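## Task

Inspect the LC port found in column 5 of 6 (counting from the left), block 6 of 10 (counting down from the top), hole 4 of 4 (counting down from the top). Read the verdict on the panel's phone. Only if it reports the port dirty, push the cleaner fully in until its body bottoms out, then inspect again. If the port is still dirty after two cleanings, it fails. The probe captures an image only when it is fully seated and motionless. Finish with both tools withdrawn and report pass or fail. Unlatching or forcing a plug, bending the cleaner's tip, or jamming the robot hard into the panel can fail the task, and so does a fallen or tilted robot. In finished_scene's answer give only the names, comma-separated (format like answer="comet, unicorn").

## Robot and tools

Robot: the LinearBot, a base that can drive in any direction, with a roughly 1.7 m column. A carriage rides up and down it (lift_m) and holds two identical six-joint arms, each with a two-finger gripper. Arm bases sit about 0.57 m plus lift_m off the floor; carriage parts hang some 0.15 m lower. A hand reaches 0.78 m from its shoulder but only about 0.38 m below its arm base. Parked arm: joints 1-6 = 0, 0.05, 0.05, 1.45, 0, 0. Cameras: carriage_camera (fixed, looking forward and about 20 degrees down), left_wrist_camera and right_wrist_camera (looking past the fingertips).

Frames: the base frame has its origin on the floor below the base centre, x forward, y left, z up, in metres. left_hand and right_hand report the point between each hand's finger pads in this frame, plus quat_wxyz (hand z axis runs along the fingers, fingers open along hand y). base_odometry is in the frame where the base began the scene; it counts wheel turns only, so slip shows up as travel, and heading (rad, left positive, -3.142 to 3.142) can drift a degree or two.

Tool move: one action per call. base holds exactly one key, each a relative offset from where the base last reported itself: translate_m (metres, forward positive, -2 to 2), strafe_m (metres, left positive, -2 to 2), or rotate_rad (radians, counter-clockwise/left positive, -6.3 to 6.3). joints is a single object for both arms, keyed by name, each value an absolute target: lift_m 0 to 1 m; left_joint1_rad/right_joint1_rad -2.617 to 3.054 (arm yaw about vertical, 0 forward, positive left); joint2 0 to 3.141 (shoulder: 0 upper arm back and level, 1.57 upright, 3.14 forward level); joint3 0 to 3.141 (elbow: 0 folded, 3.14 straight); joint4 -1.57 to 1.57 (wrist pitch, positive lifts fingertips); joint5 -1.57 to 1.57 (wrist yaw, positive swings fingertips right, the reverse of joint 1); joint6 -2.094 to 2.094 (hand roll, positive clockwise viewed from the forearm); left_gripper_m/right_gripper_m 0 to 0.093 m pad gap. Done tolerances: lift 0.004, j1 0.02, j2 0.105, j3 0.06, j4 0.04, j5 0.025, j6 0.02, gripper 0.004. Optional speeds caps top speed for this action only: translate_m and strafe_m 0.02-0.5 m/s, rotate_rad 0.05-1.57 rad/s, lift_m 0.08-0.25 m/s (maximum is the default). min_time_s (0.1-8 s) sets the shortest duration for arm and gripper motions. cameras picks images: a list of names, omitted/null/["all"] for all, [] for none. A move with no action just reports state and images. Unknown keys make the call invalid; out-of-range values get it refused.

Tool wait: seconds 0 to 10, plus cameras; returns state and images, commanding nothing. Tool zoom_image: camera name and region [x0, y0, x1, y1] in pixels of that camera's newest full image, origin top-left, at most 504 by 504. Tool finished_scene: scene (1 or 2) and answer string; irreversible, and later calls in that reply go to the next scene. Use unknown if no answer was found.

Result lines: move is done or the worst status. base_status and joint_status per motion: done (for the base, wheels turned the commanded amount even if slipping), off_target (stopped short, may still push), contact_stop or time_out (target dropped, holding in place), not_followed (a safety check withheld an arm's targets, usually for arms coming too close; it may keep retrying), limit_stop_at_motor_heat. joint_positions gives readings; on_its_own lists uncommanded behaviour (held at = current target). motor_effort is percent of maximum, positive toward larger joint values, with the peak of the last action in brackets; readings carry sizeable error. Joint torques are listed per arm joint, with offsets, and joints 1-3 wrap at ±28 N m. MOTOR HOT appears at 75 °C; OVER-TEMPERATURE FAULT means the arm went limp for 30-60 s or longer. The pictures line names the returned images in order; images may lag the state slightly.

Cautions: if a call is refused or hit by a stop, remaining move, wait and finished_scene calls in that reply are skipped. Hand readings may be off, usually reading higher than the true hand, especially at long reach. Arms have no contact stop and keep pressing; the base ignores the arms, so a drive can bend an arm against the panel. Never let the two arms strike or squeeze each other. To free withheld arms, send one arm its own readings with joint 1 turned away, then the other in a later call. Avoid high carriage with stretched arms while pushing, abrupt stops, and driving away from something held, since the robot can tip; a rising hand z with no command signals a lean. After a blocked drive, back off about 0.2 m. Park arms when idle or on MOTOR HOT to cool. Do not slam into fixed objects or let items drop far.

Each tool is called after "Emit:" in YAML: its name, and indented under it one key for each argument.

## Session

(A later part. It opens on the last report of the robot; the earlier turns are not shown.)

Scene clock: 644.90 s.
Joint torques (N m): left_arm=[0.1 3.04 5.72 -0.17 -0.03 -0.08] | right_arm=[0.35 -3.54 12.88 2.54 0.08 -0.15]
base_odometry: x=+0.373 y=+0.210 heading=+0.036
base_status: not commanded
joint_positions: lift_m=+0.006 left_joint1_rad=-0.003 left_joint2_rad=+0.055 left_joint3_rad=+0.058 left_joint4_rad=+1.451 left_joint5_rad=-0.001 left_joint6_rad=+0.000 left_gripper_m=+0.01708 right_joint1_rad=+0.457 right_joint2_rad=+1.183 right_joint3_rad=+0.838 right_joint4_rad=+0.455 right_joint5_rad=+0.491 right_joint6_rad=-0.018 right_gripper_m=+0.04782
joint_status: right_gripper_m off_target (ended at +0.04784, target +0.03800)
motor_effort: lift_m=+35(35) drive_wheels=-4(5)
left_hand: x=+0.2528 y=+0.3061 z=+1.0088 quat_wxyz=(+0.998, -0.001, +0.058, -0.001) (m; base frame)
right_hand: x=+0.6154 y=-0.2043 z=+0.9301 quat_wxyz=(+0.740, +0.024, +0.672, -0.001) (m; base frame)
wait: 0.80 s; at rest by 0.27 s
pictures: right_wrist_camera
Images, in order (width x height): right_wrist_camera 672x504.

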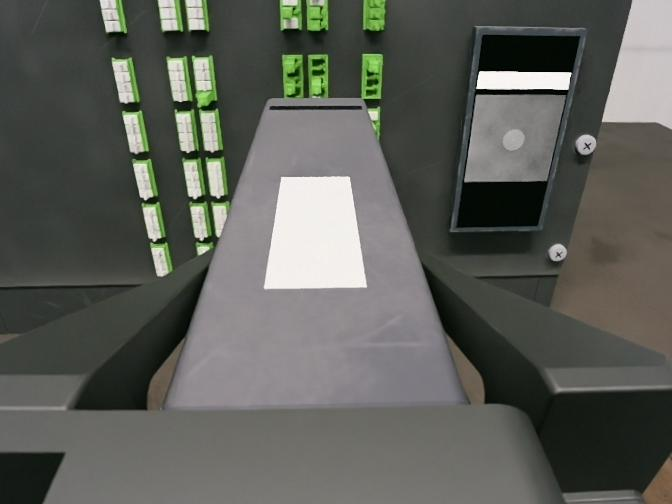

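Emit:
move:
  base: {"translate_m": -0.004}
  speeds: {"translate_m": 0.02}
  cameras: []

Emit:
wait:
  seconds: 0.5
  cameras: ["right_wrist_camera"]

Emit:
zoom_image:
  camera: "right_wrist_camera"
  region: [280, 40, 340, 100]

Scene clock: 651.37 s.
Joint torques (N m): left_arm=[0.12 3.12 5.71 -0.17 -0.04 -0.08] | right_arm=[0.54 -4.74 11.95 2.5 0.11 -0.13]
move: done
base_odometry: x=+0.369 y=+0.210 heading=+0.036
base_status: done
joint_positions: lift_m=+0.006 left_joint1_rad=-0.003 left_joint2_rad=+0.055 left_joint3_rad=+0.058 left_joint4_rad=+1.451 left_joint5_rad=-0.001 left_joint6_rad=+0.000 left_gripper_m=+0.01708 right_joint1_rad=+0.455 right_joint2_rad=+1.197 right_joint3_rad=+0.848 right_joint4_rad=+0.456 right_joint5_rad=+0.488 right_joint6_rad=-0.019 right_gripper_m=+0.04780
joint_status: not commanded
motor_effort: lift_m=+35(35) drive_wheels=-6(11)
left_hand: x=+0.2528 y=+0.3061 z=+1.0088 quat_wxyz=(+0.998, -0.001, +0.058, -0.001) (m; base frame)
right_hand: x=+0.6184 y=-0.2031 z=+0.9300 quat_wxyz=(+0.740, +0.023, +0.672, -0.001) (m; base frame)
pictures: none
No camera images: "cameras" was empty.

Scene clock: 651.87 s.
Joint torques (N m): left_arm=[0.12 3.06 5.7 -0.18 -0.03 -0.08] | right_arm=[0.59 -4.77 11.84 2.51 0.12 -0.12]
base_odometry: x=+0.369 y=+0.210 heading=+0.036
base_status: done
joint_positions: lift_m=+0.006 left_joint1_rad=-0.003 left_joint2_rad=+0.055 left_joint3_rad=+0.058 left_joint4_rad=+1.451 left_joint5_rad=-0.001 left_joint6_rad=+0.000 left_gripper_m=+0.01708 right_joint1_rad=+0.455 right_joint2_rad=+1.197 right_joint3_rad=+0.848 right_joint4_rad=+0.456 right_joint5_rad=+0.488 right_joint6_rad=-0.019 right_gripper_m=+0.04780
joint_status: not commanded
motor_effort: lift_m=+35(35) drive_wheels=-5(11)
left_hand: x=+0.2528 y=+0.3061 z=+1.0088 quat_wxyz=(+0.998, -0.001, +0.058, -0.001) (m; base frame)
right_hand: x=+0.6184 y=-0.2031 z=+0.9300 quat_wxyz=(+0.740, +0.023, +0.672, -0.001) (m; base frame)
wait: 0.50 s; at rest by 0.27 s
pictures: right_wrist_camera
Images, in order (width x height): right_wrist_camera 672x504.

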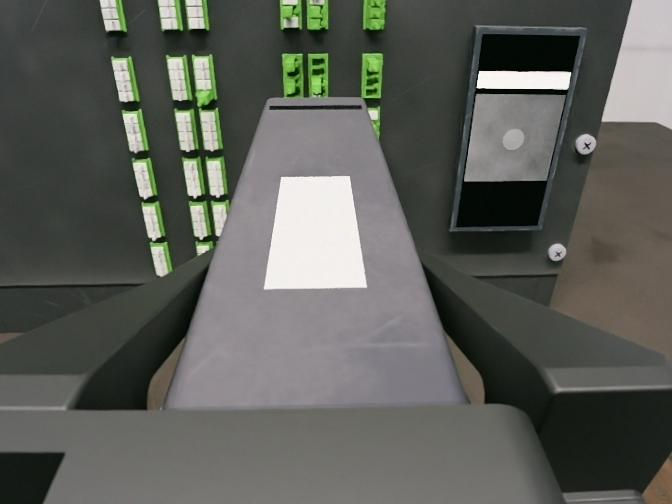

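Scaled by 8.400.

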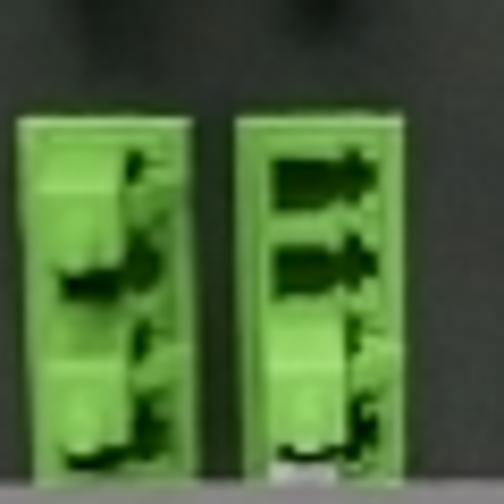

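Emit:
move:
  base: {"translate_m": -0.003}
  speeds: {"translate_m": 0.02}
  cameras: []

Emit:
move:
  joints: {"lift_m": 0.0078}
  cameras: []

Emit:
wait:
  seconds: 0.5
  cameras: ["right_wrist_camera"]

Emit:
zoom_image:
  camera: "right_wrist_camera"
  region: [280, 40, 340, 100]

Scene clock: 659.30 s.
Joint torques (N m): left_arm=[0.1 3.1 5.49 -0.17 -0.03 -0.08] | right_arm=[0.98 -5.79 11.34 2.45 0.12 -0.12]
move: done
base_odometry: x=+0.366 y=+0.211 heading=+0.036
base_status: done
joint_positions: lift_m=+0.006 left_joint1_rad=-0.003 left_joint2_rad=+0.055 left_joint3_rad=+0.058 left_joint4_rad=+1.450 left_joint5_rad=-0.001 left_joint6_rad=+0.000 left_gripper_m=+0.01708 right_joint1_rad=+0.450 right_joint2_rad=+1.207 right_joint3_rad=+0.854 right_joint4_rad=+0.461 right_joint5_rad=+0.485 right_joint6_rad=-0.019 right_gripper_m=+0.04779
joint_status: not commanded
motor_effort: lift_m=+35(35) drive_wheels=-4(15)
left_hand: x=+0.2529 y=+0.3061 z=+1.0088 quat_wxyz=(+0.998, -0.001, +0.059, -0.001) (m; base frame)
right_hand: x=+0.6211 y=-0.2035 z=+0.9301 quat_wxyz=(+0.740, +0.023, +0.672, -0.002) (m; base frame)
pictures: none
No camera images: "cameras" was empty.

Scene clock: 659.67 s.
Joint torques (N m): left_arm=[0.13 3.03 5.68 -0.18 -0.03 -0.08] | right_arm=[0.98 -5.78 11.36 2.48 0.14 -0.12]
move: done
base_odometry: x=+0.366 y=+0.211 heading=+0.036
base_status: not commanded
joint_positions: lift_m=+0.008 left_joint1_rad=-0.003 left_joint2_rad=+0.055 left_joint3_rad=+0.058 left_joint4_rad=+1.450 left_joint5_rad=-0.001 left_joint6_rad=+0.000 left_gripper_m=+0.01708 right_joint1_rad=+0.450 right_joint2_rad=+1.207 right_joint3_rad=+0.854 right_joint4_rad=+0.458 right_joint5_rad=+0.485 right_joint6_rad=-0.019 right_gripper_m=+0.04779
joint_status: all done
motor_effort: lift_m=+36(42) drive_wheels=-5(6)
left_hand: x=+0.2529 y=+0.3061 z=+1.0102 quat_wxyz=(+0.998, -0.001, +0.059, -0.001) (m; base frame)
right_hand: x=+0.6212 y=-0.2034 z=+0.9309 quat_wxyz=(+0.739, +0.023, +0.673, -0.003) (m; base frame)
pictures: none
No camera images: "cameras" was empty.

Scene clock: 660.17 s.
Joint torques (N m): left_arm=[0.14 3.07 5.71 -0.17 -0.03 -0.08] | right_arm=[0.96 -5.74 11.3 2.5 0.15 -0.12]
base_odometry: x=+0.366 y=+0.211 heading=+0.036
base_status: not commanded
joint_positions: lift_m=+0.008 left_joint1_rad=-0.003 left_joint2_rad=+0.055 left_joint3_rad=+0.058 left_joint4_rad=+1.450 left_joint5_rad=-0.001 left_joint6_rad=+0.000 left_gripper_m=+0.01708 right_joint1_rad=+0.450 right_joint2_rad=+1.207 right_joint3_rad=+0.854 right_joint4_rad=+0.458 right_joint5_rad=+0.485 right_joint6_rad=-0.019 right_gripper_m=+0.04779
joint_status: all done
motor_effort: lift_m=+36(42) drive_wheels=-5(6)
left_hand: x=+0.2529 y=+0.3061 z=+1.0102 quat_wxyz=(+0.998, -0.001, +0.059, -0.001) (m; base frame)
right_hand: x=+0.6212 y=-0.2034 z=+0.9309 quat_wxyz=(+0.739, +0.023, +0.673, -0.003) (m; base frame)
wait: 0.50 s; at rest by 0.27 s
pictures: right_wrist_camera
Images, in order (width x height): right_wrist_camera 672x504.

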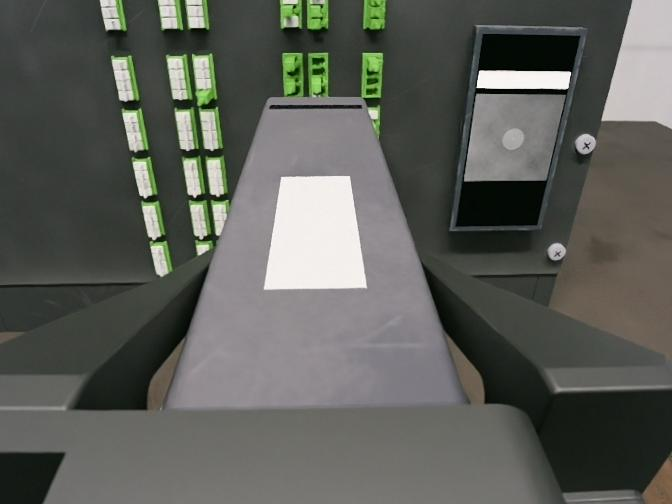

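Scaled by 8.400.

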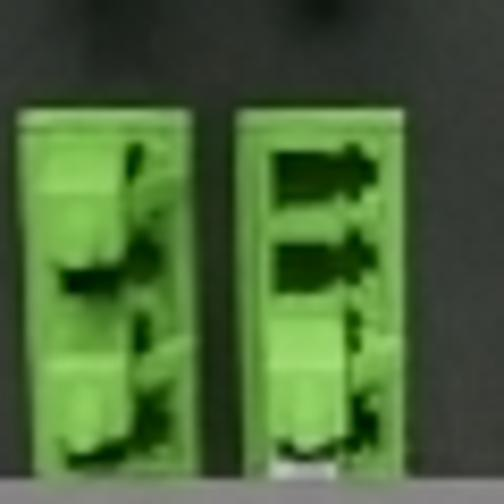

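Emit:
move:
  joints: {"lift_m": 0.0045}
  cameras: []

Emit:
move:
  joints: {"lift_m": 0.0022}
  cameras: ["right_wrist_camera"]

Emit:
zoom_image:
  camera: "right_wrist_camera"
  region: [280, 40, 340, 100]

Scene clock: 663.93 s.
Joint torques (N m): left_arm=[0.1 3.03 5.71 -0.16 -0.03 -0.08] | right_arm=[1.05 -5.7 11.34 2.38 0.14 -0.1]
move: done
base_odometry: x=+0.366 y=+0.211 heading=+0.036
base_status: not commanded
joint_positions: lift_m=+0.005 left_joint1_rad=-0.003 left_joint2_rad=+0.055 left_joint3_rad=+0.058 left_joint4_rad=+1.450 left_joint5_rad=-0.001 left_joint6_rad=+0.000 left_gripper_m=+0.01708 right_joint1_rad=+0.450 right_joint2_rad=+1.207 right_joint3_rad=+0.854 right_joint4_rad=+0.467 right_joint5_rad=+0.485 right_joint6_rad=-0.020 right_gripper_m=+0.04779
joint_status: all done
motor_effort: lift_m=+35(38) drive_wheels=-6(7)
left_hand: x=+0.2529 y=+0.3061 z=+1.0070 quat_wxyz=(+0.998, -0.001, +0.059, -0.001) (m; base frame)
right_hand: x=+0.6210 y=-0.2035 z=+0.9295 quat_wxyz=(+0.742, +0.024, +0.670, -0.002) (m; base frame)
pictures: none
No camera images: "cameras" was empty.

Scene clock: 664.33 s.
Joint torques (N m): left_arm=[0.1 3.02 5.48 -0.15 -0.02 -0.09] | right_arm=[1.01 -5.61 11.03 2.34 0.13 -0.08]
move: done
base_odometry: x=+0.366 y=+0.211 heading=+0.036
base_status: not commanded
joint_positions: lift_m=+0.002 left_joint1_rad=-0.003 left_joint2_rad=+0.055 left_joint3_rad=+0.058 left_joint4_rad=+1.450 left_joint5_rad=-0.001 left_joint6_rad=+0.000 left_gripper_m=+0.01708 right_joint1_rad=+0.450 right_joint2_rad=+1.207 right_joint3_rad=+0.857 right_joint4_rad=+0.470 right_joint5_rad=+0.485 right_joint6_rad=-0.022 right_gripper_m=+0.04779
joint_status: all done
motor_effort: lift_m=+35(35) drive_wheels=-5(8)
left_hand: x=+0.2529 y=+0.3061 z=+1.0047 quat_wxyz=(+0.998, -0.001, +0.059, -0.001) (m; base frame)
right_hand: x=+0.6209 y=-0.2036 z=+0.9293 quat_wxyz=(+0.743, +0.024, +0.668, -0.002) (m; base frame)
pictures: right_wrist_camera
Images, in order (width x height): right_wrist_camera 672x504.

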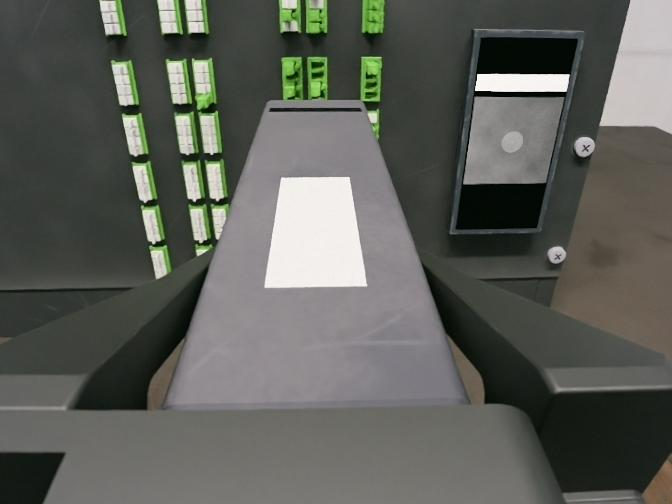

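Scaled by 8.400.

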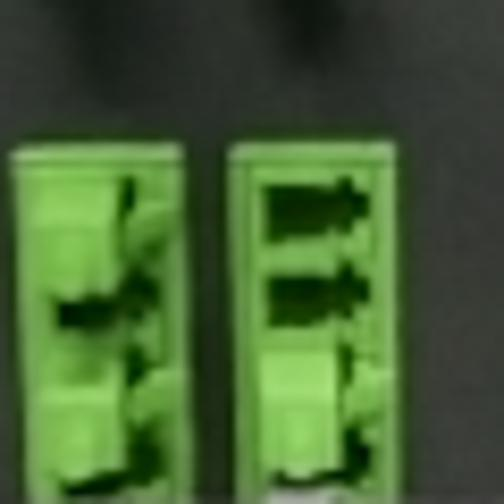

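Emit:
move:
  joints: {"lift_m": 0.0063}
  cameras: []

Emit:
move:
  base: {"strafe_m": -0.002}
  speeds: {"strafe_m": 0.02}
  cameras: []

Emit:
move:
  base: {"strafe_m": -0.002}
  speeds: {"strafe_m": 0.02}
  cameras: ["right_wrist_camera"]

Emit:
zoom_image:
  camera: "right_wrist_camera"
  region: [280, 40, 340, 100]

Scene clock: 673.67 s.
Joint torques (N m): left_arm=[0.14 2.74 5.78 -0.14 -0.03 -0.08] | right_arm=[0.59 -5.7 11.02 2.48 0.11 -0.11]
move: done
base_odometry: x=+0.366 y=+0.211 heading=+0.036
base_status: not commanded
joint_positions: lift_m=+0.006 left_joint1_rad=-0.003 left_joint2_rad=+0.055 left_joint3_rad=+0.058 left_joint4_rad=+1.450 left_joint5_rad=-0.001 left_joint6_rad=+0.000 left_gripper_m=+0.01708 right_joint1_rad=+0.453 right_joint2_rad=+1.207 right_joint3_rad=+0.857 right_joint4_rad=+0.457 right_joint5_rad=+0.488 right_joint6_rad=-0.022 right_gripper_m=+0.04779
joint_status: all done
motor_effort: lift_m=+35(42) drive_wheels=-3(7)
left_hand: x=+0.2529 y=+0.3061 z=+1.0088 quat_wxyz=(+0.998, -0.001, +0.059, -0.001) (m; base frame)
right_hand: x=+0.6208 y=-0.2028 z=+0.9307 quat_wxyz=(+0.740, +0.022, +0.672, -0.003) (m; base frame)
pictures: none
No camera images: "cameras" was empty.

Scene clock: 674.17 s.
Joint torques (N m): left_arm=[0.05 2.91 5.71 -0.23 -0.03 -0.08] | right_arm=[0.73 -5.49 11.07 2.53 0.12 -0.06]
move: done
base_odometry: x=+0.366 y=+0.209 heading=+0.037
base_status: done
joint_positions: lift_m=+0.006 left_joint1_rad=-0.002 left_joint2_rad=+0.055 left_joint3_rad=+0.058 left_joint4_rad=+1.450 left_joint5_rad=-0.001 left_joint6_rad=+0.000 left_gripper_m=+0.01708 right_joint1_rad=+0.453 right_joint2_rad=+1.207 right_joint3_rad=+0.857 right_joint4_rad=+0.457 right_joint5_rad=+0.487 right_joint6_rad=-0.022 right_gripper_m=+0.04779
joint_status: not commanded
motor_effort: lift_m=+35(35) drive_wheels=+4(7)
left_hand: x=+0.2529 y=+0.3060 z=+1.0088 quat_wxyz=(+0.998, +0.000, +0.059, -0.001) (m; base frame)
right_hand: x=+0.6208 y=-0.2027 z=+0.9307 quat_wxyz=(+0.740, +0.022, +0.672, -0.003) (m; base frame)
pictures: none
No camera images: "cameras" was empty.

Scene clock: 674.83 s.
Joint torques (N m): left_arm=[0.03 3 5.7 -0.17 -0.01 -0.07] | right_arm=[0.72 -5.65 10.99 2.49 0.13 -0.09]
move: done
base_odometry: x=+0.366 y=+0.207 heading=+0.037
base_status: done
joint_positions: lift_m=+0.006 left_joint1_rad=-0.002 left_joint2_rad=+0.055 left_joint3_rad=+0.058 left_joint4_rad=+1.450 left_joint5_rad=-0.001 left_joint6_rad=+0.000 left_gripper_m=+0.01708 right_joint1_rad=+0.453 right_joint2_rad=+1.207 right_joint3_rad=+0.857 right_joint4_rad=+0.457 right_joint5_rad=+0.487 right_joint6_rad=-0.022 right_gripper_m=+0.04778
joint_status: not commanded
motor_effort: lift_m=+35(35) drive_wheels=-6(6)
left_hand: x=+0.2529 y=+0.3060 z=+1.0088 quat_wxyz=(+0.998, +0.000, +0.059, -0.001) (m; base frame)
right_hand: x=+0.6208 y=-0.2025 z=+0.9306 quat_wxyz=(+0.740, +0.021, +0.673, -0.003) (m; base frame)
pictures: right_wrist_camera
Images, in order (width x height): right_wrist_camera 672x504.

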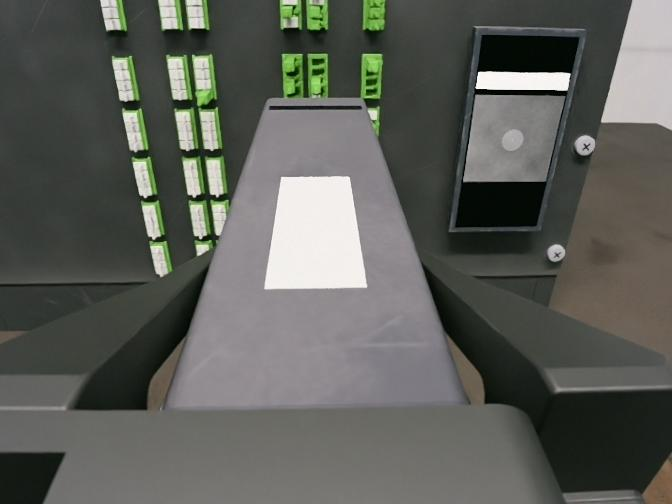

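Scaled by 8.400.

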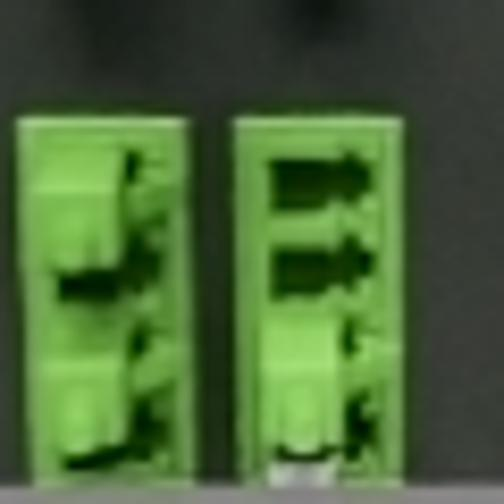

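Emit:
zoom_image:
  camera: "right_wrist_camera"
  region: [95, 35, 235, 85]

Emit:
zoom_image:
  camera: "right_wrist_camera"
  region: [270, 35, 410, 85]

Emit:
zoom_image:
  camera: "right_wrist_camera"
  region: [0, 260, 140, 310]

Emit:
zoom_image:
  camera: "right_wrist_camera"
  region: [430, 260, 570, 310]

Scaled by 3.600.

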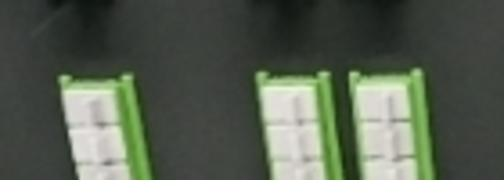

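Scaled by 3.600.

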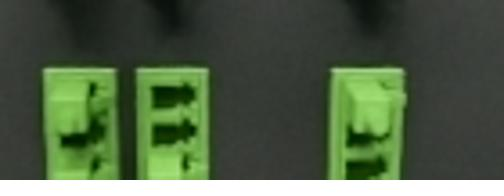

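Scaled by 3.600.

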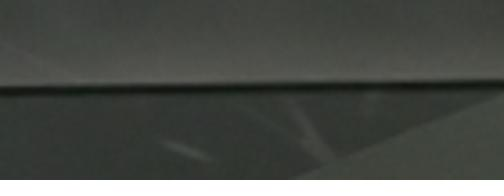

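Scaled by 3.600.

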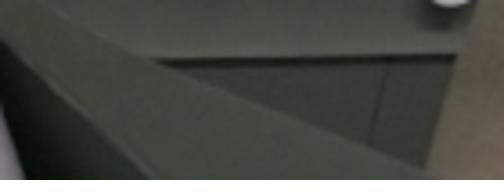

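Emit:
move:
  base: {"translate_m": 0.006}
  speeds: {"translate_m": 0.02}
  joints: {"right_joint1_rad": 0.455, "right_joint2_rad": 1.174, "right_joint3_rad": 0.832, "right_joint4_rad": 0.51, "right_joint5_rad": 0.48, "right_joint6_rad": -0.018}
  min_time_s: 1
  cameras: []

Emit:
wait:
  seconds: 0.5
  cameras: ["right_wrist_camera"]

Emit:
zoom_image:
  camera: "right_wrist_camera"
  region: [280, 40, 340, 100]

Scene clock: 709.90 s.
Joint torques (N m): left_arm=[0.1 3.06 5.71 -0.17 -0.03 -0.08] | right_arm=[-0.9 -5.42 8.38 3.19 -0.22 -0.05]
move: off_target
base_odometry: x=+0.372 y=+0.207 heading=+0.037
base_status: done
joint_positions: lift_m=+0.006 left_joint1_rad=-0.002 left_joint2_rad=+0.055 left_joint3_rad=+0.058 left_joint4_rad=+1.450 left_joint5_rad=-0.001 left_joint6_rad=+0.000 left_gripper_m=+0.01708 right_joint1_rad=+0.463 right_joint2_rad=+1.189 right_joint3_rad=+0.844 right_joint4_rad=+0.458 right_joint5_rad=+0.496 right_joint6_rad=-0.022 right_gripper_m=+0.04778
joint_status: right_joint4_rad off_target (ended at +0.458, target +0.510); the others done
motor_effort: lift_m=+35(35) drive_wheels=+2(9)
left_hand: x=+0.2529 y=+0.3061 z=+1.0088 quat_wxyz=(+0.998, -0.001, +0.059, -0.001) (m; base frame)
right_hand: x=+0.6159 y=-0.2023 z=+0.9317 quat_wxyz=(+0.741, +0.023, +0.671, -0.001) (m; base frame)
pictures: none
No camera images: "cameras" was empty.

Scene clock: 710.40 s.
Joint torques (N m): left_arm=[0.08 3.04 5.72 -0.18 -0.03 -0.08] | right_arm=[-0.91 -5.44 8.31 3.22 -0.24 -0.05]
base_odometry: x=+0.372 y=+0.207 heading=+0.037
base_status: done
joint_positions: lift_m=+0.006 left_joint1_rad=-0.002 left_joint2_rad=+0.055 left_joint3_rad=+0.058 left_joint4_rad=+1.450 left_joint5_rad=-0.001 left_joint6_rad=+0.000 left_gripper_m=+0.01708 right_joint1_rad=+0.463 right_joint2_rad=+1.189 right_joint3_rad=+0.844 right_joint4_rad=+0.458 right_joint5_rad=+0.496 right_joint6_rad=-0.022 right_gripper_m=+0.04778
joint_status: right_joint4_rad off_target (ended at +0.458, target +0.510); the others done
motor_effort: lift_m=+35(35) drive_wheels=-1(9)
left_hand: x=+0.2529 y=+0.3061 z=+1.0088 quat_wxyz=(+0.998, -0.001, +0.059, -0.001) (m; base frame)
right_hand: x=+0.6159 y=-0.2023 z=+0.9317 quat_wxyz=(+0.741, +0.023, +0.671, -0.001) (m; base frame)
wait: 0.50 s; at rest by 0.27 s
pictures: right_wrist_camera
Images, in order (width x height): right_wrist_camera 672x504.

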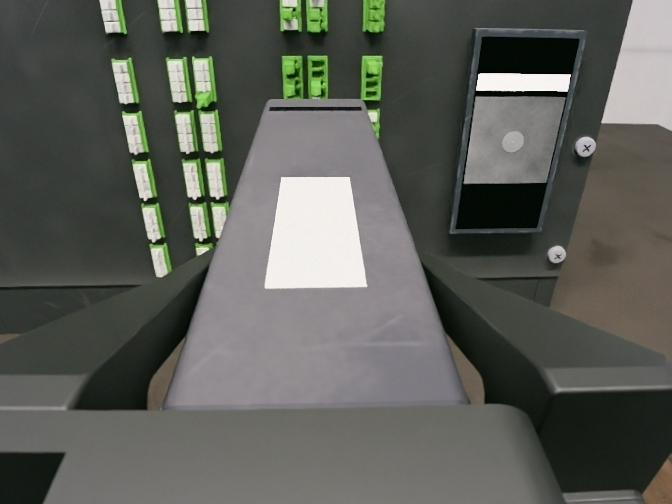

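Scaled by 8.400.

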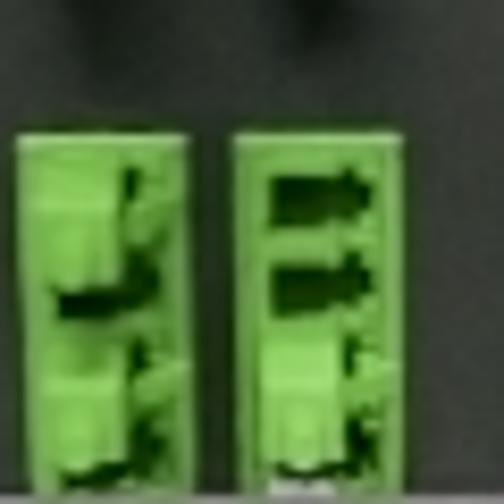

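Emit:
move:
  base: {"strafe_m": 0.003}
  speeds: {"strafe_m": 0.02}
  cameras: []

Emit:
move:
  base: {"translate_m": 0.001}
  speeds: {"translate_m": 0.02}
  cameras: []

Emit:
wait:
  seconds: 0.5
  cameras: ["right_wrist_camera"]

Emit:
zoom_image:
  camera: "right_wrist_camera"
  region: [280, 40, 340, 100]

Scene clock: 718.90 s.
Joint torques (N m): left_arm=[0.2 3.23 5.7 -0.18 -0.05 -0.08] | right_arm=[-0.96 -5.48 8.32 3.18 -0.28 -0.06]
move: done
base_odometry: x=+0.372 y=+0.210 heading=+0.037
base_status: done
joint_positions: lift_m=+0.006 left_joint1_rad=-0.002 left_joint2_rad=+0.055 left_joint3_rad=+0.058 left_joint4_rad=+1.450 left_joint5_rad=-0.001 left_joint6_rad=+0.000 left_gripper_m=+0.01708 right_joint1_rad=+0.463 right_joint2_rad=+1.189 right_joint3_rad=+0.844 right_joint4_rad=+0.459 right_joint5_rad=+0.497 right_joint6_rad=-0.022 right_gripper_m=+0.04778
joint_status: not commanded
motor_effort: lift_m=+35(35) drive_wheels=-4(8)
left_hand: x=+0.2529 y=+0.3060 z=+1.0088 quat_wxyz=(+0.998, +0.000, +0.059, -0.001) (m; base frame)
right_hand: x=+0.6159 y=-0.2026 z=+0.9317 quat_wxyz=(+0.742, +0.023, +0.670, -0.002) (m; base frame)
pictures: none
No camera images: "cameras" was empty.

Scene clock: 719.43 s.
Joint torques (N m): left_arm=[0.31 2.96 5.72 -0.18 -0.04 -0.08] | right_arm=[-0.9 -5.08 8.65 3.19 -0.26 -0.07]
move: done
base_odometry: x=+0.373 y=+0.210 heading=+0.036
base_status: done
joint_positions: lift_m=+0.006 left_joint1_rad=-0.002 left_joint2_rad=+0.055 left_joint3_rad=+0.058 left_joint4_rad=+1.451 left_joint5_rad=-0.001 left_joint6_rad=+0.000 left_gripper_m=+0.01708 right_joint1_rad=+0.463 right_joint2_rad=+1.186 right_joint3_rad=+0.842 right_joint4_rad=+0.459 right_joint5_rad=+0.496 right_joint6_rad=-0.022 right_gripper_m=+0.04778
joint_status: not commanded
motor_effort: lift_m=+35(35) drive_wheels=+1(11)
left_hand: x=+0.2527 y=+0.3060 z=+1.0089 quat_wxyz=(+0.998, +0.000, +0.058, -0.001) (m; base frame)
right_hand: x=+0.6152 y=-0.2028 z=+0.9316 quat_wxyz=(+0.742, +0.023, +0.670, -0.002) (m; base frame)
pictures: none
No camera images: "cameras" was empty.

Scene clock: 719.93 s.
Joint torques (N m): left_arm=[0.06 3.06 5.71 -0.19 -0.04 -0.08] | right_arm=[-1.01 -5.14 8.54 3.21 -0.21 -0.07]
base_odometry: x=+0.373 y=+0.210 heading=+0.036
base_status: done
joint_positions: lift_m=+0.006 left_joint1_rad=-0.002 left_joint2_rad=+0.055 left_joint3_rad=+0.058 left_joint4_rad=+1.451 left_joint5_rad=-0.001 left_joint6_rad=+0.000 left_gripper_m=+0.01708 right_joint1_rad=+0.463 right_joint2_rad=+1.186 right_joint3_rad=+0.842 right_joint4_rad=+0.459 right_joint5_rad=+0.496 right_joint6_rad=-0.022 right_gripper_m=+0.04778
joint_status: not commanded
motor_effort: lift_m=+35(35) drive_wheels=+1(11)
left_hand: x=+0.2527 y=+0.3060 z=+1.0089 quat_wxyz=(+0.998, +0.000, +0.058, -0.001) (m; base frame)
right_hand: x=+0.6152 y=-0.2028 z=+0.9316 quat_wxyz=(+0.742, +0.023, +0.670, -0.002) (m; base frame)
wait: 0.50 s; at rest by 0.27 s
pictures: right_wrist_camera
Images, in order (width x height): right_wrist_camera 672x504.

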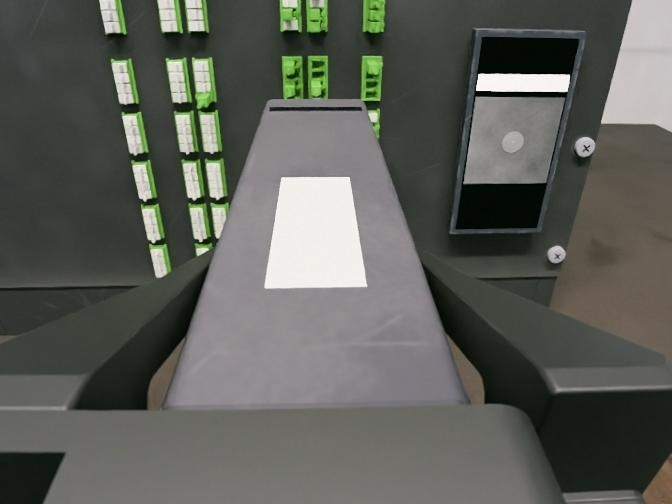

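Scaled by 8.400.

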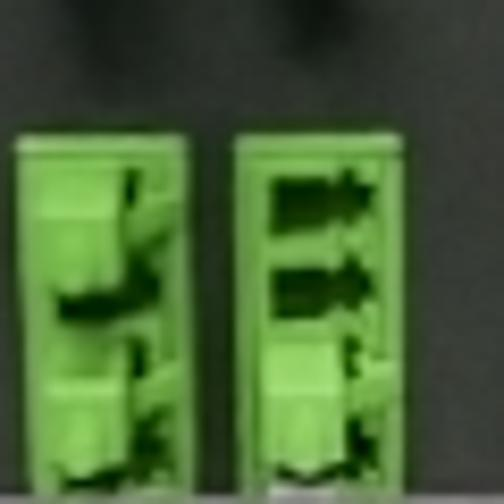

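Emit:
move:
  joints: {"right_joint1_rad": 0.461, "right_joint2_rad": 1.179, "right_joint3_rad": 0.837, "right_joint4_rad": 0.512, "right_joint5_rad": 0.489, "right_joint6_rad": -0.025}
  min_time_s: 1
  cameras: []

Emit:
wait:
  seconds: 0.5
  cameras: ["right_wrist_camera"]

Emit:
zoom_image:
  camera: "right_wrist_camera"
  region: [280, 40, 340, 100]

Scene clock: 727.33 s.
Joint torques (N m): left_arm=[0.08 3.04 5.7 -0.18 -0.04 -0.08] | right_arm=[-0.32 -4.71 9.13 3.22 -0.13 -0.15]
move: off_target
base_odometry: x=+0.373 y=+0.210 heading=+0.036
base_status: not commanded
joint_positions: lift_m=+0.006 left_joint1_rad=-0.002 left_joint2_rad=+0.055 left_joint3_rad=+0.058 left_joint4_rad=+1.451 left_joint5_rad=-0.001 left_joint6_rad=+0.000 left_gripper_m=+0.01708 right_joint1_rad=+0.463 right_joint2_rad=+1.186 right_joint3_rad=+0.842 right_joint4_rad=+0.459 right_joint5_rad=+0.496 right_joint6_rad=-0.022 right_gripper_m=+0.04778
joint_status: right_joint4_rad off_target (ended at +0.459, target +0.512); the others done
motor_effort: lift_m=+35(35) drive_wheels=+2(4)
left_hand: x=+0.2527 y=+0.3060 z=+1.0089 quat_wxyz=(+0.998, +0.000, +0.058, -0.001) (m; base frame)
right_hand: x=+0.6152 y=-0.2028 z=+0.9316 quat_wxyz=(+0.742, +0.023, +0.670, -0.002) (m; base frame)
pictures: none
No camera images: "cameras" was empty.

Scene clock: 727.83 s.
Joint torques (N m): left_arm=[0.08 3.07 5.71 -0.19 -0.03 -0.09] | right_arm=[-0.29 -4.7 9.13 3.24 -0.14 -0.12]
base_odometry: x=+0.373 y=+0.210 heading=+0.036
base_status: not commanded
joint_positions: lift_m=+0.006 left_joint1_rad=-0.002 left_joint2_rad=+0.055 left_joint3_rad=+0.058 left_joint4_rad=+1.451 left_joint5_rad=-0.001 left_joint6_rad=+0.000 left_gripper_m=+0.01708 right_joint1_rad=+0.463 right_joint2_rad=+1.186 right_joint3_rad=+0.842 right_joint4_rad=+0.459 right_joint5_rad=+0.496 right_joint6_rad=-0.022 right_gripper_m=+0.04778
joint_status: right_joint4_rad off_target (ended at +0.459, target +0.512); the others done
motor_effort: lift_m=+35(35) drive_wheels=+3(4)
left_hand: x=+0.2527 y=+0.3060 z=+1.0089 quat_wxyz=(+0.998, +0.000, +0.058, -0.001) (m; base frame)
right_hand: x=+0.6152 y=-0.2028 z=+0.9316 quat_wxyz=(+0.742, +0.023, +0.670, -0.002) (m; base frame)
wait: 0.50 s; at rest by 0.27 s
pictures: right_wrist_camera
Images, in order (width x height): right_wrist_camera 672x504.

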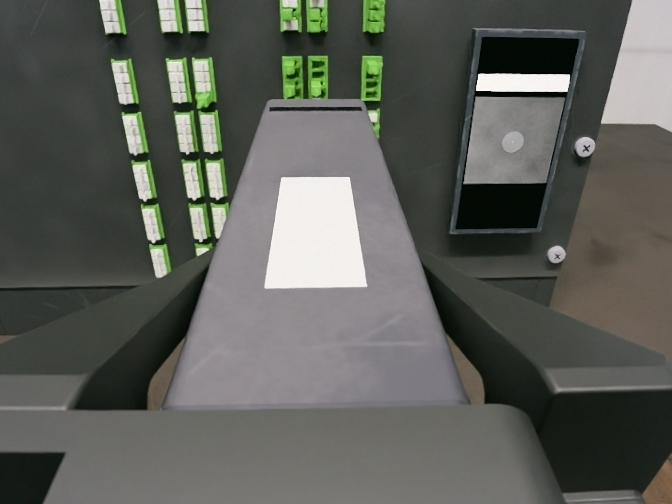

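Scaled by 8.400.

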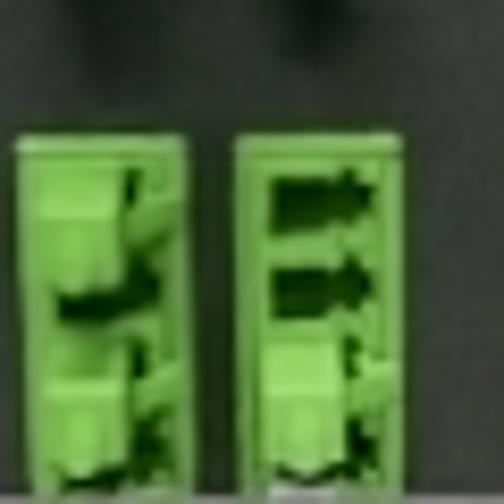

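Emit:
move:
  base: {"translate_m": -0.004}
  speeds: {"translate_m": 0.02}
  cameras: ["right_wrist_camera"]

Emit:
zoom_image:
  camera: "right_wrist_camera"
  region: [280, 40, 340, 100]

Scene clock: 730.57 s.
Joint torques (N m): left_arm=[0.08 3.07 5.72 -0.19 -0.03 -0.08] | right_arm=[0.55 -5.71 9.16 3.01 -0.06 -0.12]
move: done
base_odometry: x=+0.369 y=+0.210 heading=+0.036
base_status: done
joint_positions: lift_m=+0.006 left_joint1_rad=-0.002 left_joint2_rad=+0.055 left_joint3_rad=+0.058 left_joint4_rad=+1.451 left_joint5_rad=-0.001 left_joint6_rad=+0.000 left_gripper_m=+0.01708 right_joint1_rad=+0.454 right_joint2_rad=+1.198 right_joint3_rad=+0.842 right_joint4_rad=+0.477 right_joint5_rad=+0.486 right_joint6_rad=-0.022 right_gripper_m=+0.04778
joint_status: not commanded
motor_effort: lift_m=+35(35) drive_wheels=-5(13)
left_hand: x=+0.2528 y=+0.3060 z=+1.0088 quat_wxyz=(+0.998, +0.000, +0.058, -0.001) (m; base frame)
right_hand: x=+0.6184 y=-0.2033 z=+0.9312 quat_wxyz=(+0.744, +0.023, +0.668, +0.000) (m; base frame)
pictures: right_wrist_camera
Images, in order (width x height): right_wrist_camera 672x504.

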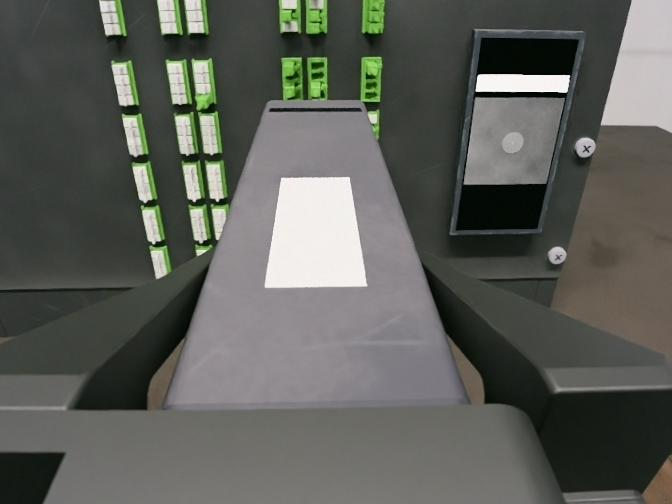

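Scaled by 8.400.

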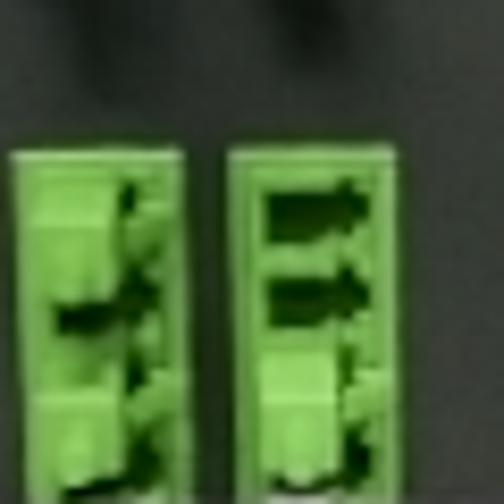

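Emit:
move:
  base: {"translate_m": -0.004}
  speeds: {"translate_m": 0.02}
  cameras: []

Emit:
move:
  joints: {"right_joint5_rad": 0.505}
  cameras: []

Emit:
move:
  joints: {"right_joint5_rad": 0.470}
  cameras: []

Emit:
move:
  joints: {"right_joint5_rad": 0.489}
  cameras: ["right_wrist_camera"]

Emit:
zoom_image:
  camera: "right_wrist_camera"
  region: [280, 40, 340, 100]

Scene clock: 741.40 s.
Joint torques (N m): left_arm=[0.09 3.08 5.7 -0.18 -0.03 -0.08] | right_arm=[1.44 -6.93 9.11 2.78 0.1 -0.12]
move: done
base_odometry: x=+0.365 y=+0.209 heading=+0.036
base_status: done
joint_positions: lift_m=+0.006 left_joint1_rad=-0.002 left_joint2_rad=+0.055 left_joint3_rad=+0.058 left_joint4_rad=+1.451 left_joint5_rad=-0.001 left_joint6_rad=+0.000 left_gripper_m=+0.01708 right_joint1_rad=+0.445 right_joint2_rad=+1.211 right_joint3_rad=+0.842 right_joint4_rad=+0.497 right_joint5_rad=+0.477 right_joint6_rad=-0.022 right_gripper_m=+0.04775
joint_status: not commanded
motor_effort: lift_m=+35(35) drive_wheels=-5(13)
left_hand: x=+0.2528 y=+0.3060 z=+1.0088 quat_wxyz=(+0.998, +0.000, +0.058, -0.001) (m; base frame)
right_hand: x=+0.6216 y=-0.2040 z=+0.9311 quat_wxyz=(+0.746, +0.024, +0.665, +0.001) (m; base frame)
pictures: none
No camera images: "cameras" was empty.

Scene clock: 741.73 s.
Joint torques (N m): left_arm=[0.12 3.04 5.7 -0.17 -0.03 -0.08] | right_arm=[1.46 -6.97 9.11 2.77 0.25 -0.12]
move: off_target
base_odometry: x=+0.365 y=+0.209 heading=+0.036
base_status: not commanded
joint_positions: lift_m=+0.006 left_joint1_rad=-0.002 left_joint2_rad=+0.055 left_joint3_rad=+0.058 left_joint4_rad=+1.451 left_joint5_rad=-0.001 left_joint6_rad=+0.000 left_gripper_m=+0.01708 right_joint1_rad=+0.445 right_joint2_rad=+1.211 right_joint3_rad=+0.842 right_joint4_rad=+0.497 right_joint5_rad=+0.477 right_joint6_rad=-0.022 right_gripper_m=+0.04775
joint_status: right_joint5_rad off_target (ended at +0.477, target +0.505)
motor_effort: lift_m=+35(35) drive_wheels=-5(7)
left_hand: x=+0.2528 y=+0.3060 z=+1.0088 quat_wxyz=(+0.998, +0.000, +0.058, -0.001) (m; base frame)
right_hand: x=+0.6216 y=-0.2040 z=+0.9311 quat_wxyz=(+0.746, +0.024, +0.665, +0.001) (m; base frame)
pictures: none
No camera images: "cameras" was empty.

Scene clock: 742.13 s.
Joint torques (N m): left_arm=[0.08 3.07 5.7 -0.18 -0.03 -0.08] | right_arm=[1.37 -6.98 9.1 2.78 -0.12 -0.12]
move: done
base_odometry: x=+0.365 y=+0.209 heading=+0.036
base_status: not commanded
joint_positions: lift_m=+0.006 left_joint1_rad=-0.002 left_joint2_rad=+0.055 left_joint3_rad=+0.058 left_joint4_rad=+1.451 left_joint5_rad=-0.001 left_joint6_rad=+0.000 left_gripper_m=+0.01708 right_joint1_rad=+0.445 right_joint2_rad=+1.211 right_joint3_rad=+0.842 right_joint4_rad=+0.497 right_joint5_rad=+0.476 right_joint6_rad=-0.022 right_gripper_m=+0.04775
joint_status: all done
motor_effort: lift_m=+35(35) drive_wheels=-7(7)
left_hand: x=+0.2528 y=+0.3060 z=+1.0088 quat_wxyz=(+0.998, +0.000, +0.058, -0.001) (m; base frame)
right_hand: x=+0.6216 y=-0.2038 z=+0.9311 quat_wxyz=(+0.746, +0.023, +0.665, +0.001) (m; base frame)
pictures: none
No camera images: "cameras" was empty.

Scene clock: 742.47 s.
Joint torques (N m): left_arm=[0.09 3.04 5.71 -0.18 -0.03 -0.08] | right_arm=[1.39 -6.93 9.06 2.77 0.1 -0.11]
move: done
base_odometry: x=+0.365 y=+0.209 heading=+0.036
base_status: not commanded
joint_positions: lift_m=+0.006 left_joint1_rad=-0.002 left_joint2_rad=+0.055 left_joint3_rad=+0.058 left_joint4_rad=+1.451 left_joint5_rad=-0.001 left_joint6_rad=+0.000 left_gripper_m=+0.01708 right_joint1_rad=+0.445 right_joint2_rad=+1.211 right_joint3_rad=+0.842 right_joint4_rad=+0.497 right_joint5_rad=+0.476 right_joint6_rad=-0.022 right_gripper_m=+0.04775
joint_status: all done
motor_effort: lift_m=+35(35) drive_wheels=-6(7)
left_hand: x=+0.2528 y=+0.3060 z=+1.0088 quat_wxyz=(+0.998, +0.000, +0.058, -0.001) (m; base frame)
right_hand: x=+0.6216 y=-0.2038 z=+0.9311 quat_wxyz=(+0.746, +0.023, +0.665, +0.001) (m; base frame)
pictures: right_wrist_camera
Images, in order (width x height): right_wrist_camera 672x504.

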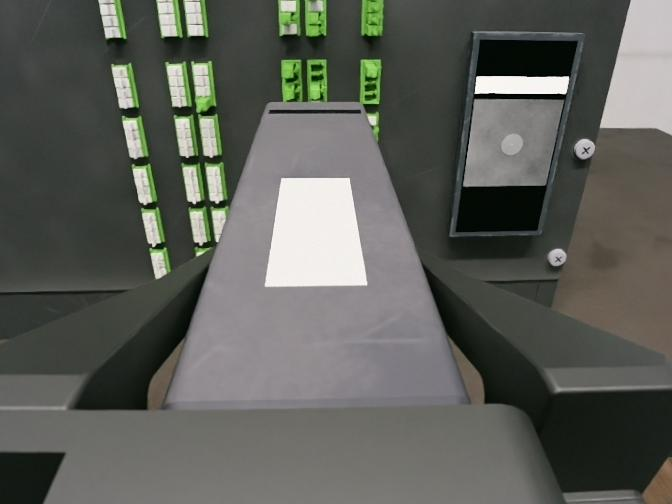

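Scaled by 8.400.

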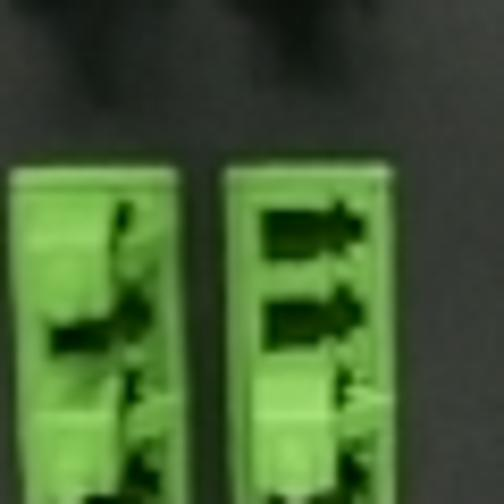

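Emit:
move:
  joints: {"lift_m": 0.0095}
  cameras: []

Emit:
move:
  joints: {"lift_m": 0.0125}
  cameras: ["right_wrist_camera"]

Emit:
zoom_image:
  camera: "right_wrist_camera"
  region: [280, 40, 340, 100]

Scene clock: 761.83 s.
Joint torques (N m): left_arm=[0.09 2.97 5.49 -0.17 -0.03 -0.08] | right_arm=[0.79 -6.37 9.09 2.96 -0.01 -0.14]
move: done
base_odometry: x=+0.365 y=+0.209 heading=+0.036
base_status: not commanded
joint_positions: lift_m=+0.010 left_joint1_rad=-0.002 left_joint2_rad=+0.055 left_joint3_rad=+0.058 left_joint4_rad=+1.451 left_joint5_rad=-0.001 left_joint6_rad=+0.000 left_gripper_m=+0.01708 right_joint1_rad=+0.452 right_joint2_rad=+1.204 right_joint3_rad=+0.842 right_joint4_rad=+0.480 right_joint5_rad=+0.483 right_joint6_rad=-0.022 right_gripper_m=+0.04775
joint_status: all done
motor_effort: lift_m=+35(42) drive_wheels=+0(7)
left_hand: x=+0.2528 y=+0.3060 z=+1.0120 quat_wxyz=(+0.998, +0.000, +0.058, -0.001) (m; base frame)
right_hand: x=+0.6199 y=-0.2031 z=+0.9327 quat_wxyz=(+0.743, +0.022, +0.669, -0.001) (m; base frame)
pictures: none
No camera images: "cameras" was empty.

Scene clock: 762.23 s.
Joint torques (N m): left_arm=[0.08 2.92 5.72 -0.15 -0.04 -0.08] | right_arm=[0.76 -6.31 9.1 3.06 0.01 -0.13]
move: done
base_odometry: x=+0.365 y=+0.209 heading=+0.036
base_status: not commanded
joint_positions: lift_m=+0.013 left_joint1_rad=-0.002 left_joint2_rad=+0.055 left_joint3_rad=+0.058 left_joint4_rad=+1.451 left_joint5_rad=-0.001 left_joint6_rad=+0.000 left_gripper_m=+0.01708 right_joint1_rad=+0.452 right_joint2_rad=+1.204 right_joint3_rad=+0.842 right_joint4_rad=+0.474 right_joint5_rad=+0.483 right_joint6_rad=-0.022 right_gripper_m=+0.04775
joint_status: all done
motor_effort: lift_m=+35(41) drive_wheels=-1(3)
left_hand: x=+0.2528 y=+0.3060 z=+1.0150 quat_wxyz=(+0.998, +0.000, +0.058, -0.001) (m; base frame)
right_hand: x=+0.6200 y=-0.2030 z=+0.9344 quat_wxyz=(+0.741, +0.021, +0.671, -0.002) (m; base frame)
pictures: right_wrist_camera
Images, in order (width x height): right_wrist_camera 672x504.

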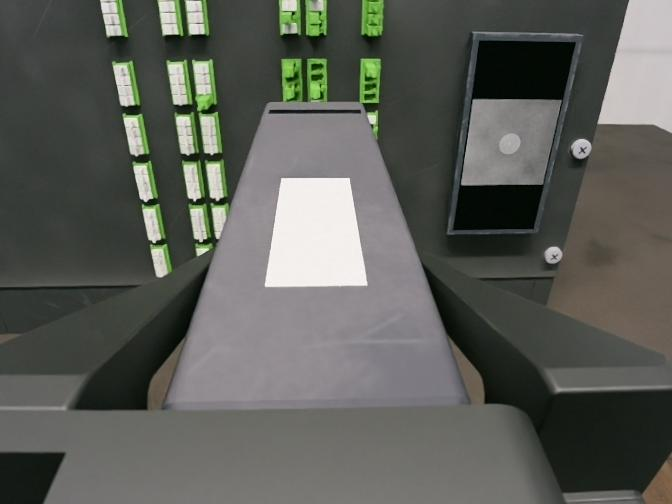

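Scaled by 8.400.

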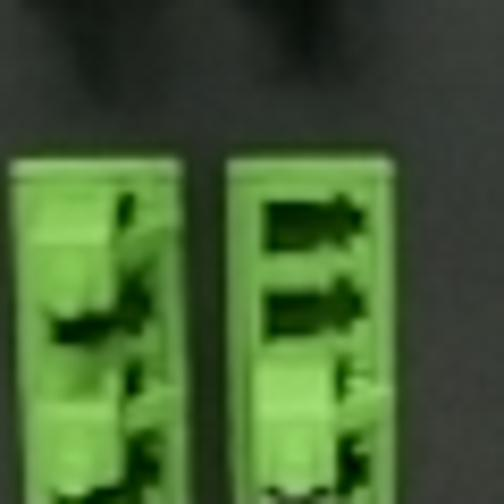

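Emit:
move:
  base: {"translate_m": -0.004}
  speeds: {"translate_m": 0.02}
  cameras: []

Emit:
move:
  joints: {"lift_m": 0.0155}
  cameras: []

Emit:
move:
  joints: {"lift_m": 0.0185}
  cameras: ["right_wrist_camera"]

Emit:
zoom_image:
  camera: "right_wrist_camera"
  region: [280, 40, 340, 100]

Scene clock: 765.87 s.
Joint torques (N m): left_arm=[0.1 3.11 5.71 -0.19 -0.03 -0.08] | right_arm=[0.87 -6.27 9.21 3.05 0 -0.12]
move: done
base_odometry: x=+0.361 y=+0.209 heading=+0.036
base_status: done
joint_positions: lift_m=+0.013 left_joint1_rad=-0.002 left_joint2_rad=+0.055 left_joint3_rad=+0.058 left_joint4_rad=+1.451 left_joint5_rad=-0.001 left_joint6_rad=+0.000 left_gripper_m=+0.01708 right_joint1_rad=+0.452 right_joint2_rad=+1.204 right_joint3_rad=+0.842 right_joint4_rad=+0.474 right_joint5_rad=+0.484 right_joint6_rad=-0.022 right_gripper_m=+0.04775
joint_status: not commanded
motor_effort: lift_m=+35(35) drive_wheels=+0(9)
left_hand: x=+0.2528 y=+0.3060 z=+1.0150 quat_wxyz=(+0.998, +0.000, +0.058, -0.001) (m; base frame)
right_hand: x=+0.6200 y=-0.2030 z=+0.9343 quat_wxyz=(+0.741, +0.021, +0.671, -0.002) (m; base frame)
pictures: none
No camera images: "cameras" was empty.

Scene clock: 766.27 s.
Joint torques (N m): left_arm=[0.09 2.99 5.7 -0.21 -0.03 -0.08] | right_arm=[0.73 -6.41 9.13 3.11 0.01 -0.13]
move: done
base_odometry: x=+0.361 y=+0.209 heading=+0.036
base_status: not commanded
joint_positions: lift_m=+0.016 left_joint1_rad=-0.002 left_joint2_rad=+0.055 left_joint3_rad=+0.058 left_joint4_rad=+1.451 left_joint5_rad=-0.001 left_joint6_rad=+0.000 left_gripper_m=+0.01708 right_joint1_rad=+0.452 right_joint2_rad=+1.204 right_joint3_rad=+0.842 right_joint4_rad=+0.469 right_joint5_rad=+0.484 right_joint6_rad=-0.022 right_gripper_m=+0.04775
joint_status: all done
motor_effort: lift_m=+36(41) drive_wheels=+0(1)
left_hand: x=+0.2528 y=+0.3060 z=+1.0180 quat_wxyz=(+0.998, +0.000, +0.058, -0.001) (m; base frame)
right_hand: x=+0.6201 y=-0.2031 z=+0.9365 quat_wxyz=(+0.740, +0.021, +0.673, -0.003) (m; base frame)
pictures: none
No camera images: "cameras" was empty.

Scene clock: 766.67 s.
Joint torques (N m): left_arm=[0.08 3.06 5.68 -0.2 -0.04 -0.09] | right_arm=[0.76 -6.27 9.09 3.17 0.02 -0.14]
move: done
base_odometry: x=+0.361 y=+0.209 heading=+0.036
base_status: not commanded
joint_positions: lift_m=+0.019 left_joint1_rad=-0.002 left_joint2_rad=+0.055 left_joint3_rad=+0.058 left_joint4_rad=+1.451 left_joint5_rad=-0.001 left_joint6_rad=+0.000 left_gripper_m=+0.01708 right_joint1_rad=+0.452 right_joint2_rad=+1.204 right_joint3_rad=+0.842 right_joint4_rad=+0.465 right_joint5_rad=+0.484 right_joint6_rad=-0.022 right_gripper_m=+0.04775
joint_status: all done
motor_effort: lift_m=+35(42) drive_wheels=+2(3)
left_hand: x=+0.2528 y=+0.3060 z=+1.0210 quat_wxyz=(+0.998, +0.000, +0.058, -0.001) (m; base frame)
right_hand: x=+0.6201 y=-0.2031 z=+0.9386 quat_wxyz=(+0.738, +0.020, +0.674, -0.003) (m; base frame)
pictures: right_wrist_camera
Images, in order (width x height): right_wrist_camera 672x504.

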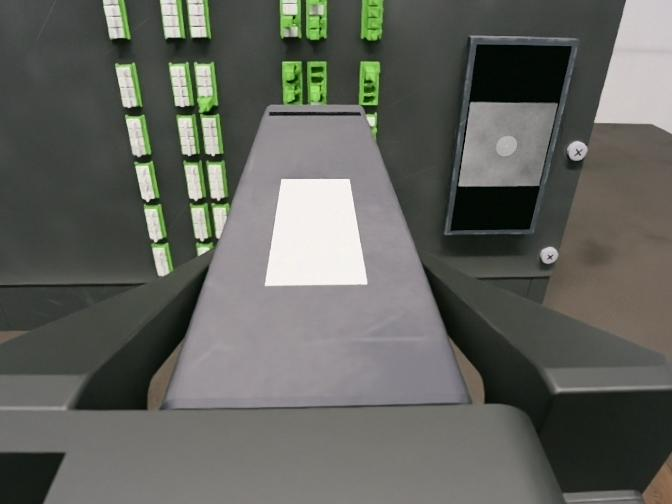

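Scaled by 8.400.

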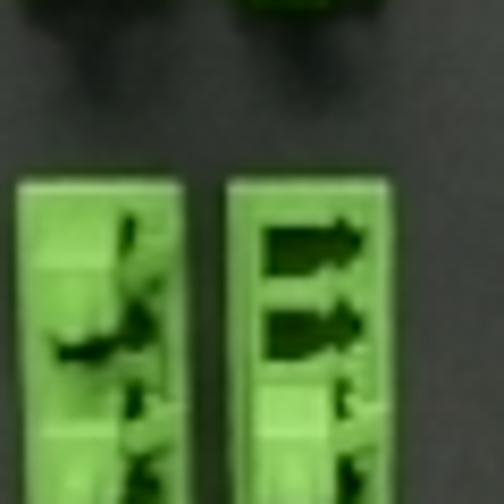

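Emit:
move:
  joints: {"lift_m": 0.0125}
  cameras: []

Emit:
move:
  base: {"translate_m": -0.005}
  speeds: {"translate_m": 0.02}
  cameras: ["right_wrist_camera"]

Emit:
zoom_image:
  camera: "right_wrist_camera"
  region: [280, 50, 340, 110]

Scene clock: 769.20 s.
Joint torques (N m): left_arm=[0.09 3.02 5.71 -0.18 -0.03 -0.09] | right_arm=[0.81 -6.09 9.2 3.08 -0.01 -0.13]
move: done
base_odometry: x=+0.361 y=+0.209 heading=+0.036
base_status: not commanded
joint_positions: lift_m=+0.012 left_joint1_rad=-0.002 left_joint2_rad=+0.055 left_joint3_rad=+0.058 left_joint4_rad=+1.451 left_joint5_rad=-0.001 left_joint6_rad=+0.000 left_gripper_m=+0.01708 right_joint1_rad=+0.452 right_joint2_rad=+1.202 right_joint3_rad=+0.842 right_joint4_rad=+0.473 right_joint5_rad=+0.484 right_joint6_rad=-0.022 right_gripper_m=+0.04775
joint_status: all done
motor_effort: lift_m=+36(39) drive_wheels=-2(4)
left_hand: x=+0.2528 y=+0.3060 z=+1.0149 quat_wxyz=(+0.998, +0.000, +0.058, -0.001) (m; base frame)
right_hand: x=+0.6195 y=-0.2034 z=+0.9351 quat_wxyz=(+0.742, +0.022, +0.671, -0.002) (m; base frame)
pictures: none
No camera images: "cameras" was empty.

Scene clock: 769.87 s.
Joint torques (N m): left_arm=[0.03 3.04 5.61 -0.17 -0.03 -0.09] | right_arm=[0.77 -6.16 9.07 3.05 -0.01 -0.13]
move: done
base_odometry: x=+0.356 y=+0.209 heading=+0.037
base_status: done
joint_positions: lift_m=+0.012 left_joint1_rad=-0.002 left_joint2_rad=+0.055 left_joint3_rad=+0.058 left_joint4_rad=+1.451 left_joint5_rad=-0.001 left_joint6_rad=+0.000 left_gripper_m=+0.01708 right_joint1_rad=+0.452 right_joint2_rad=+1.201 right_joint3_rad=+0.842 right_joint4_rad=+0.473 right_joint5_rad=+0.484 right_joint6_rad=-0.022 right_gripper_m=+0.04775
joint_status: not commanded
motor_effort: lift_m=+36(36) drive_wheels=-3(13)
left_hand: x=+0.2528 y=+0.3060 z=+1.0149 quat_wxyz=(+0.998, +0.000, +0.058, -0.001) (m; base frame)
right_hand: x=+0.6194 y=-0.2034 z=+0.9354 quat_wxyz=(+0.742, +0.022, +0.670, -0.002) (m; base frame)
pictures: right_wrist_camera
Images, in order (width x height): right_wrist_camera 672x504.

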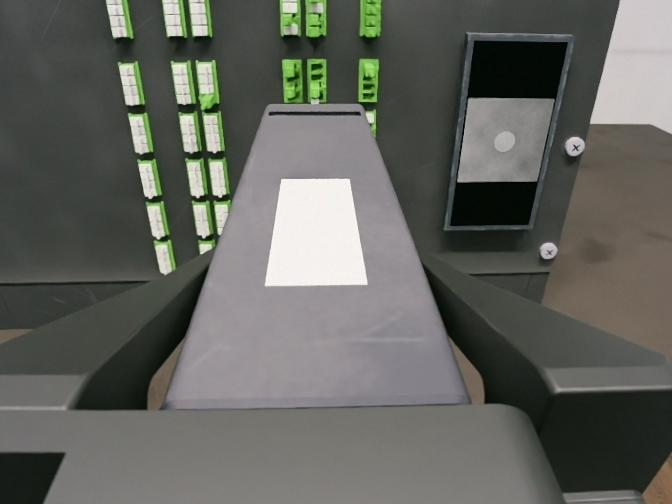

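Scaled by 8.400.

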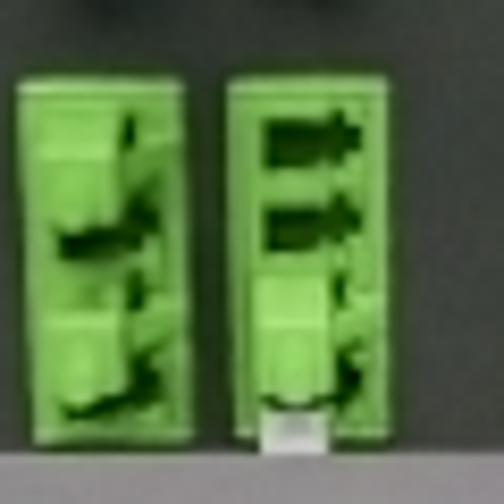

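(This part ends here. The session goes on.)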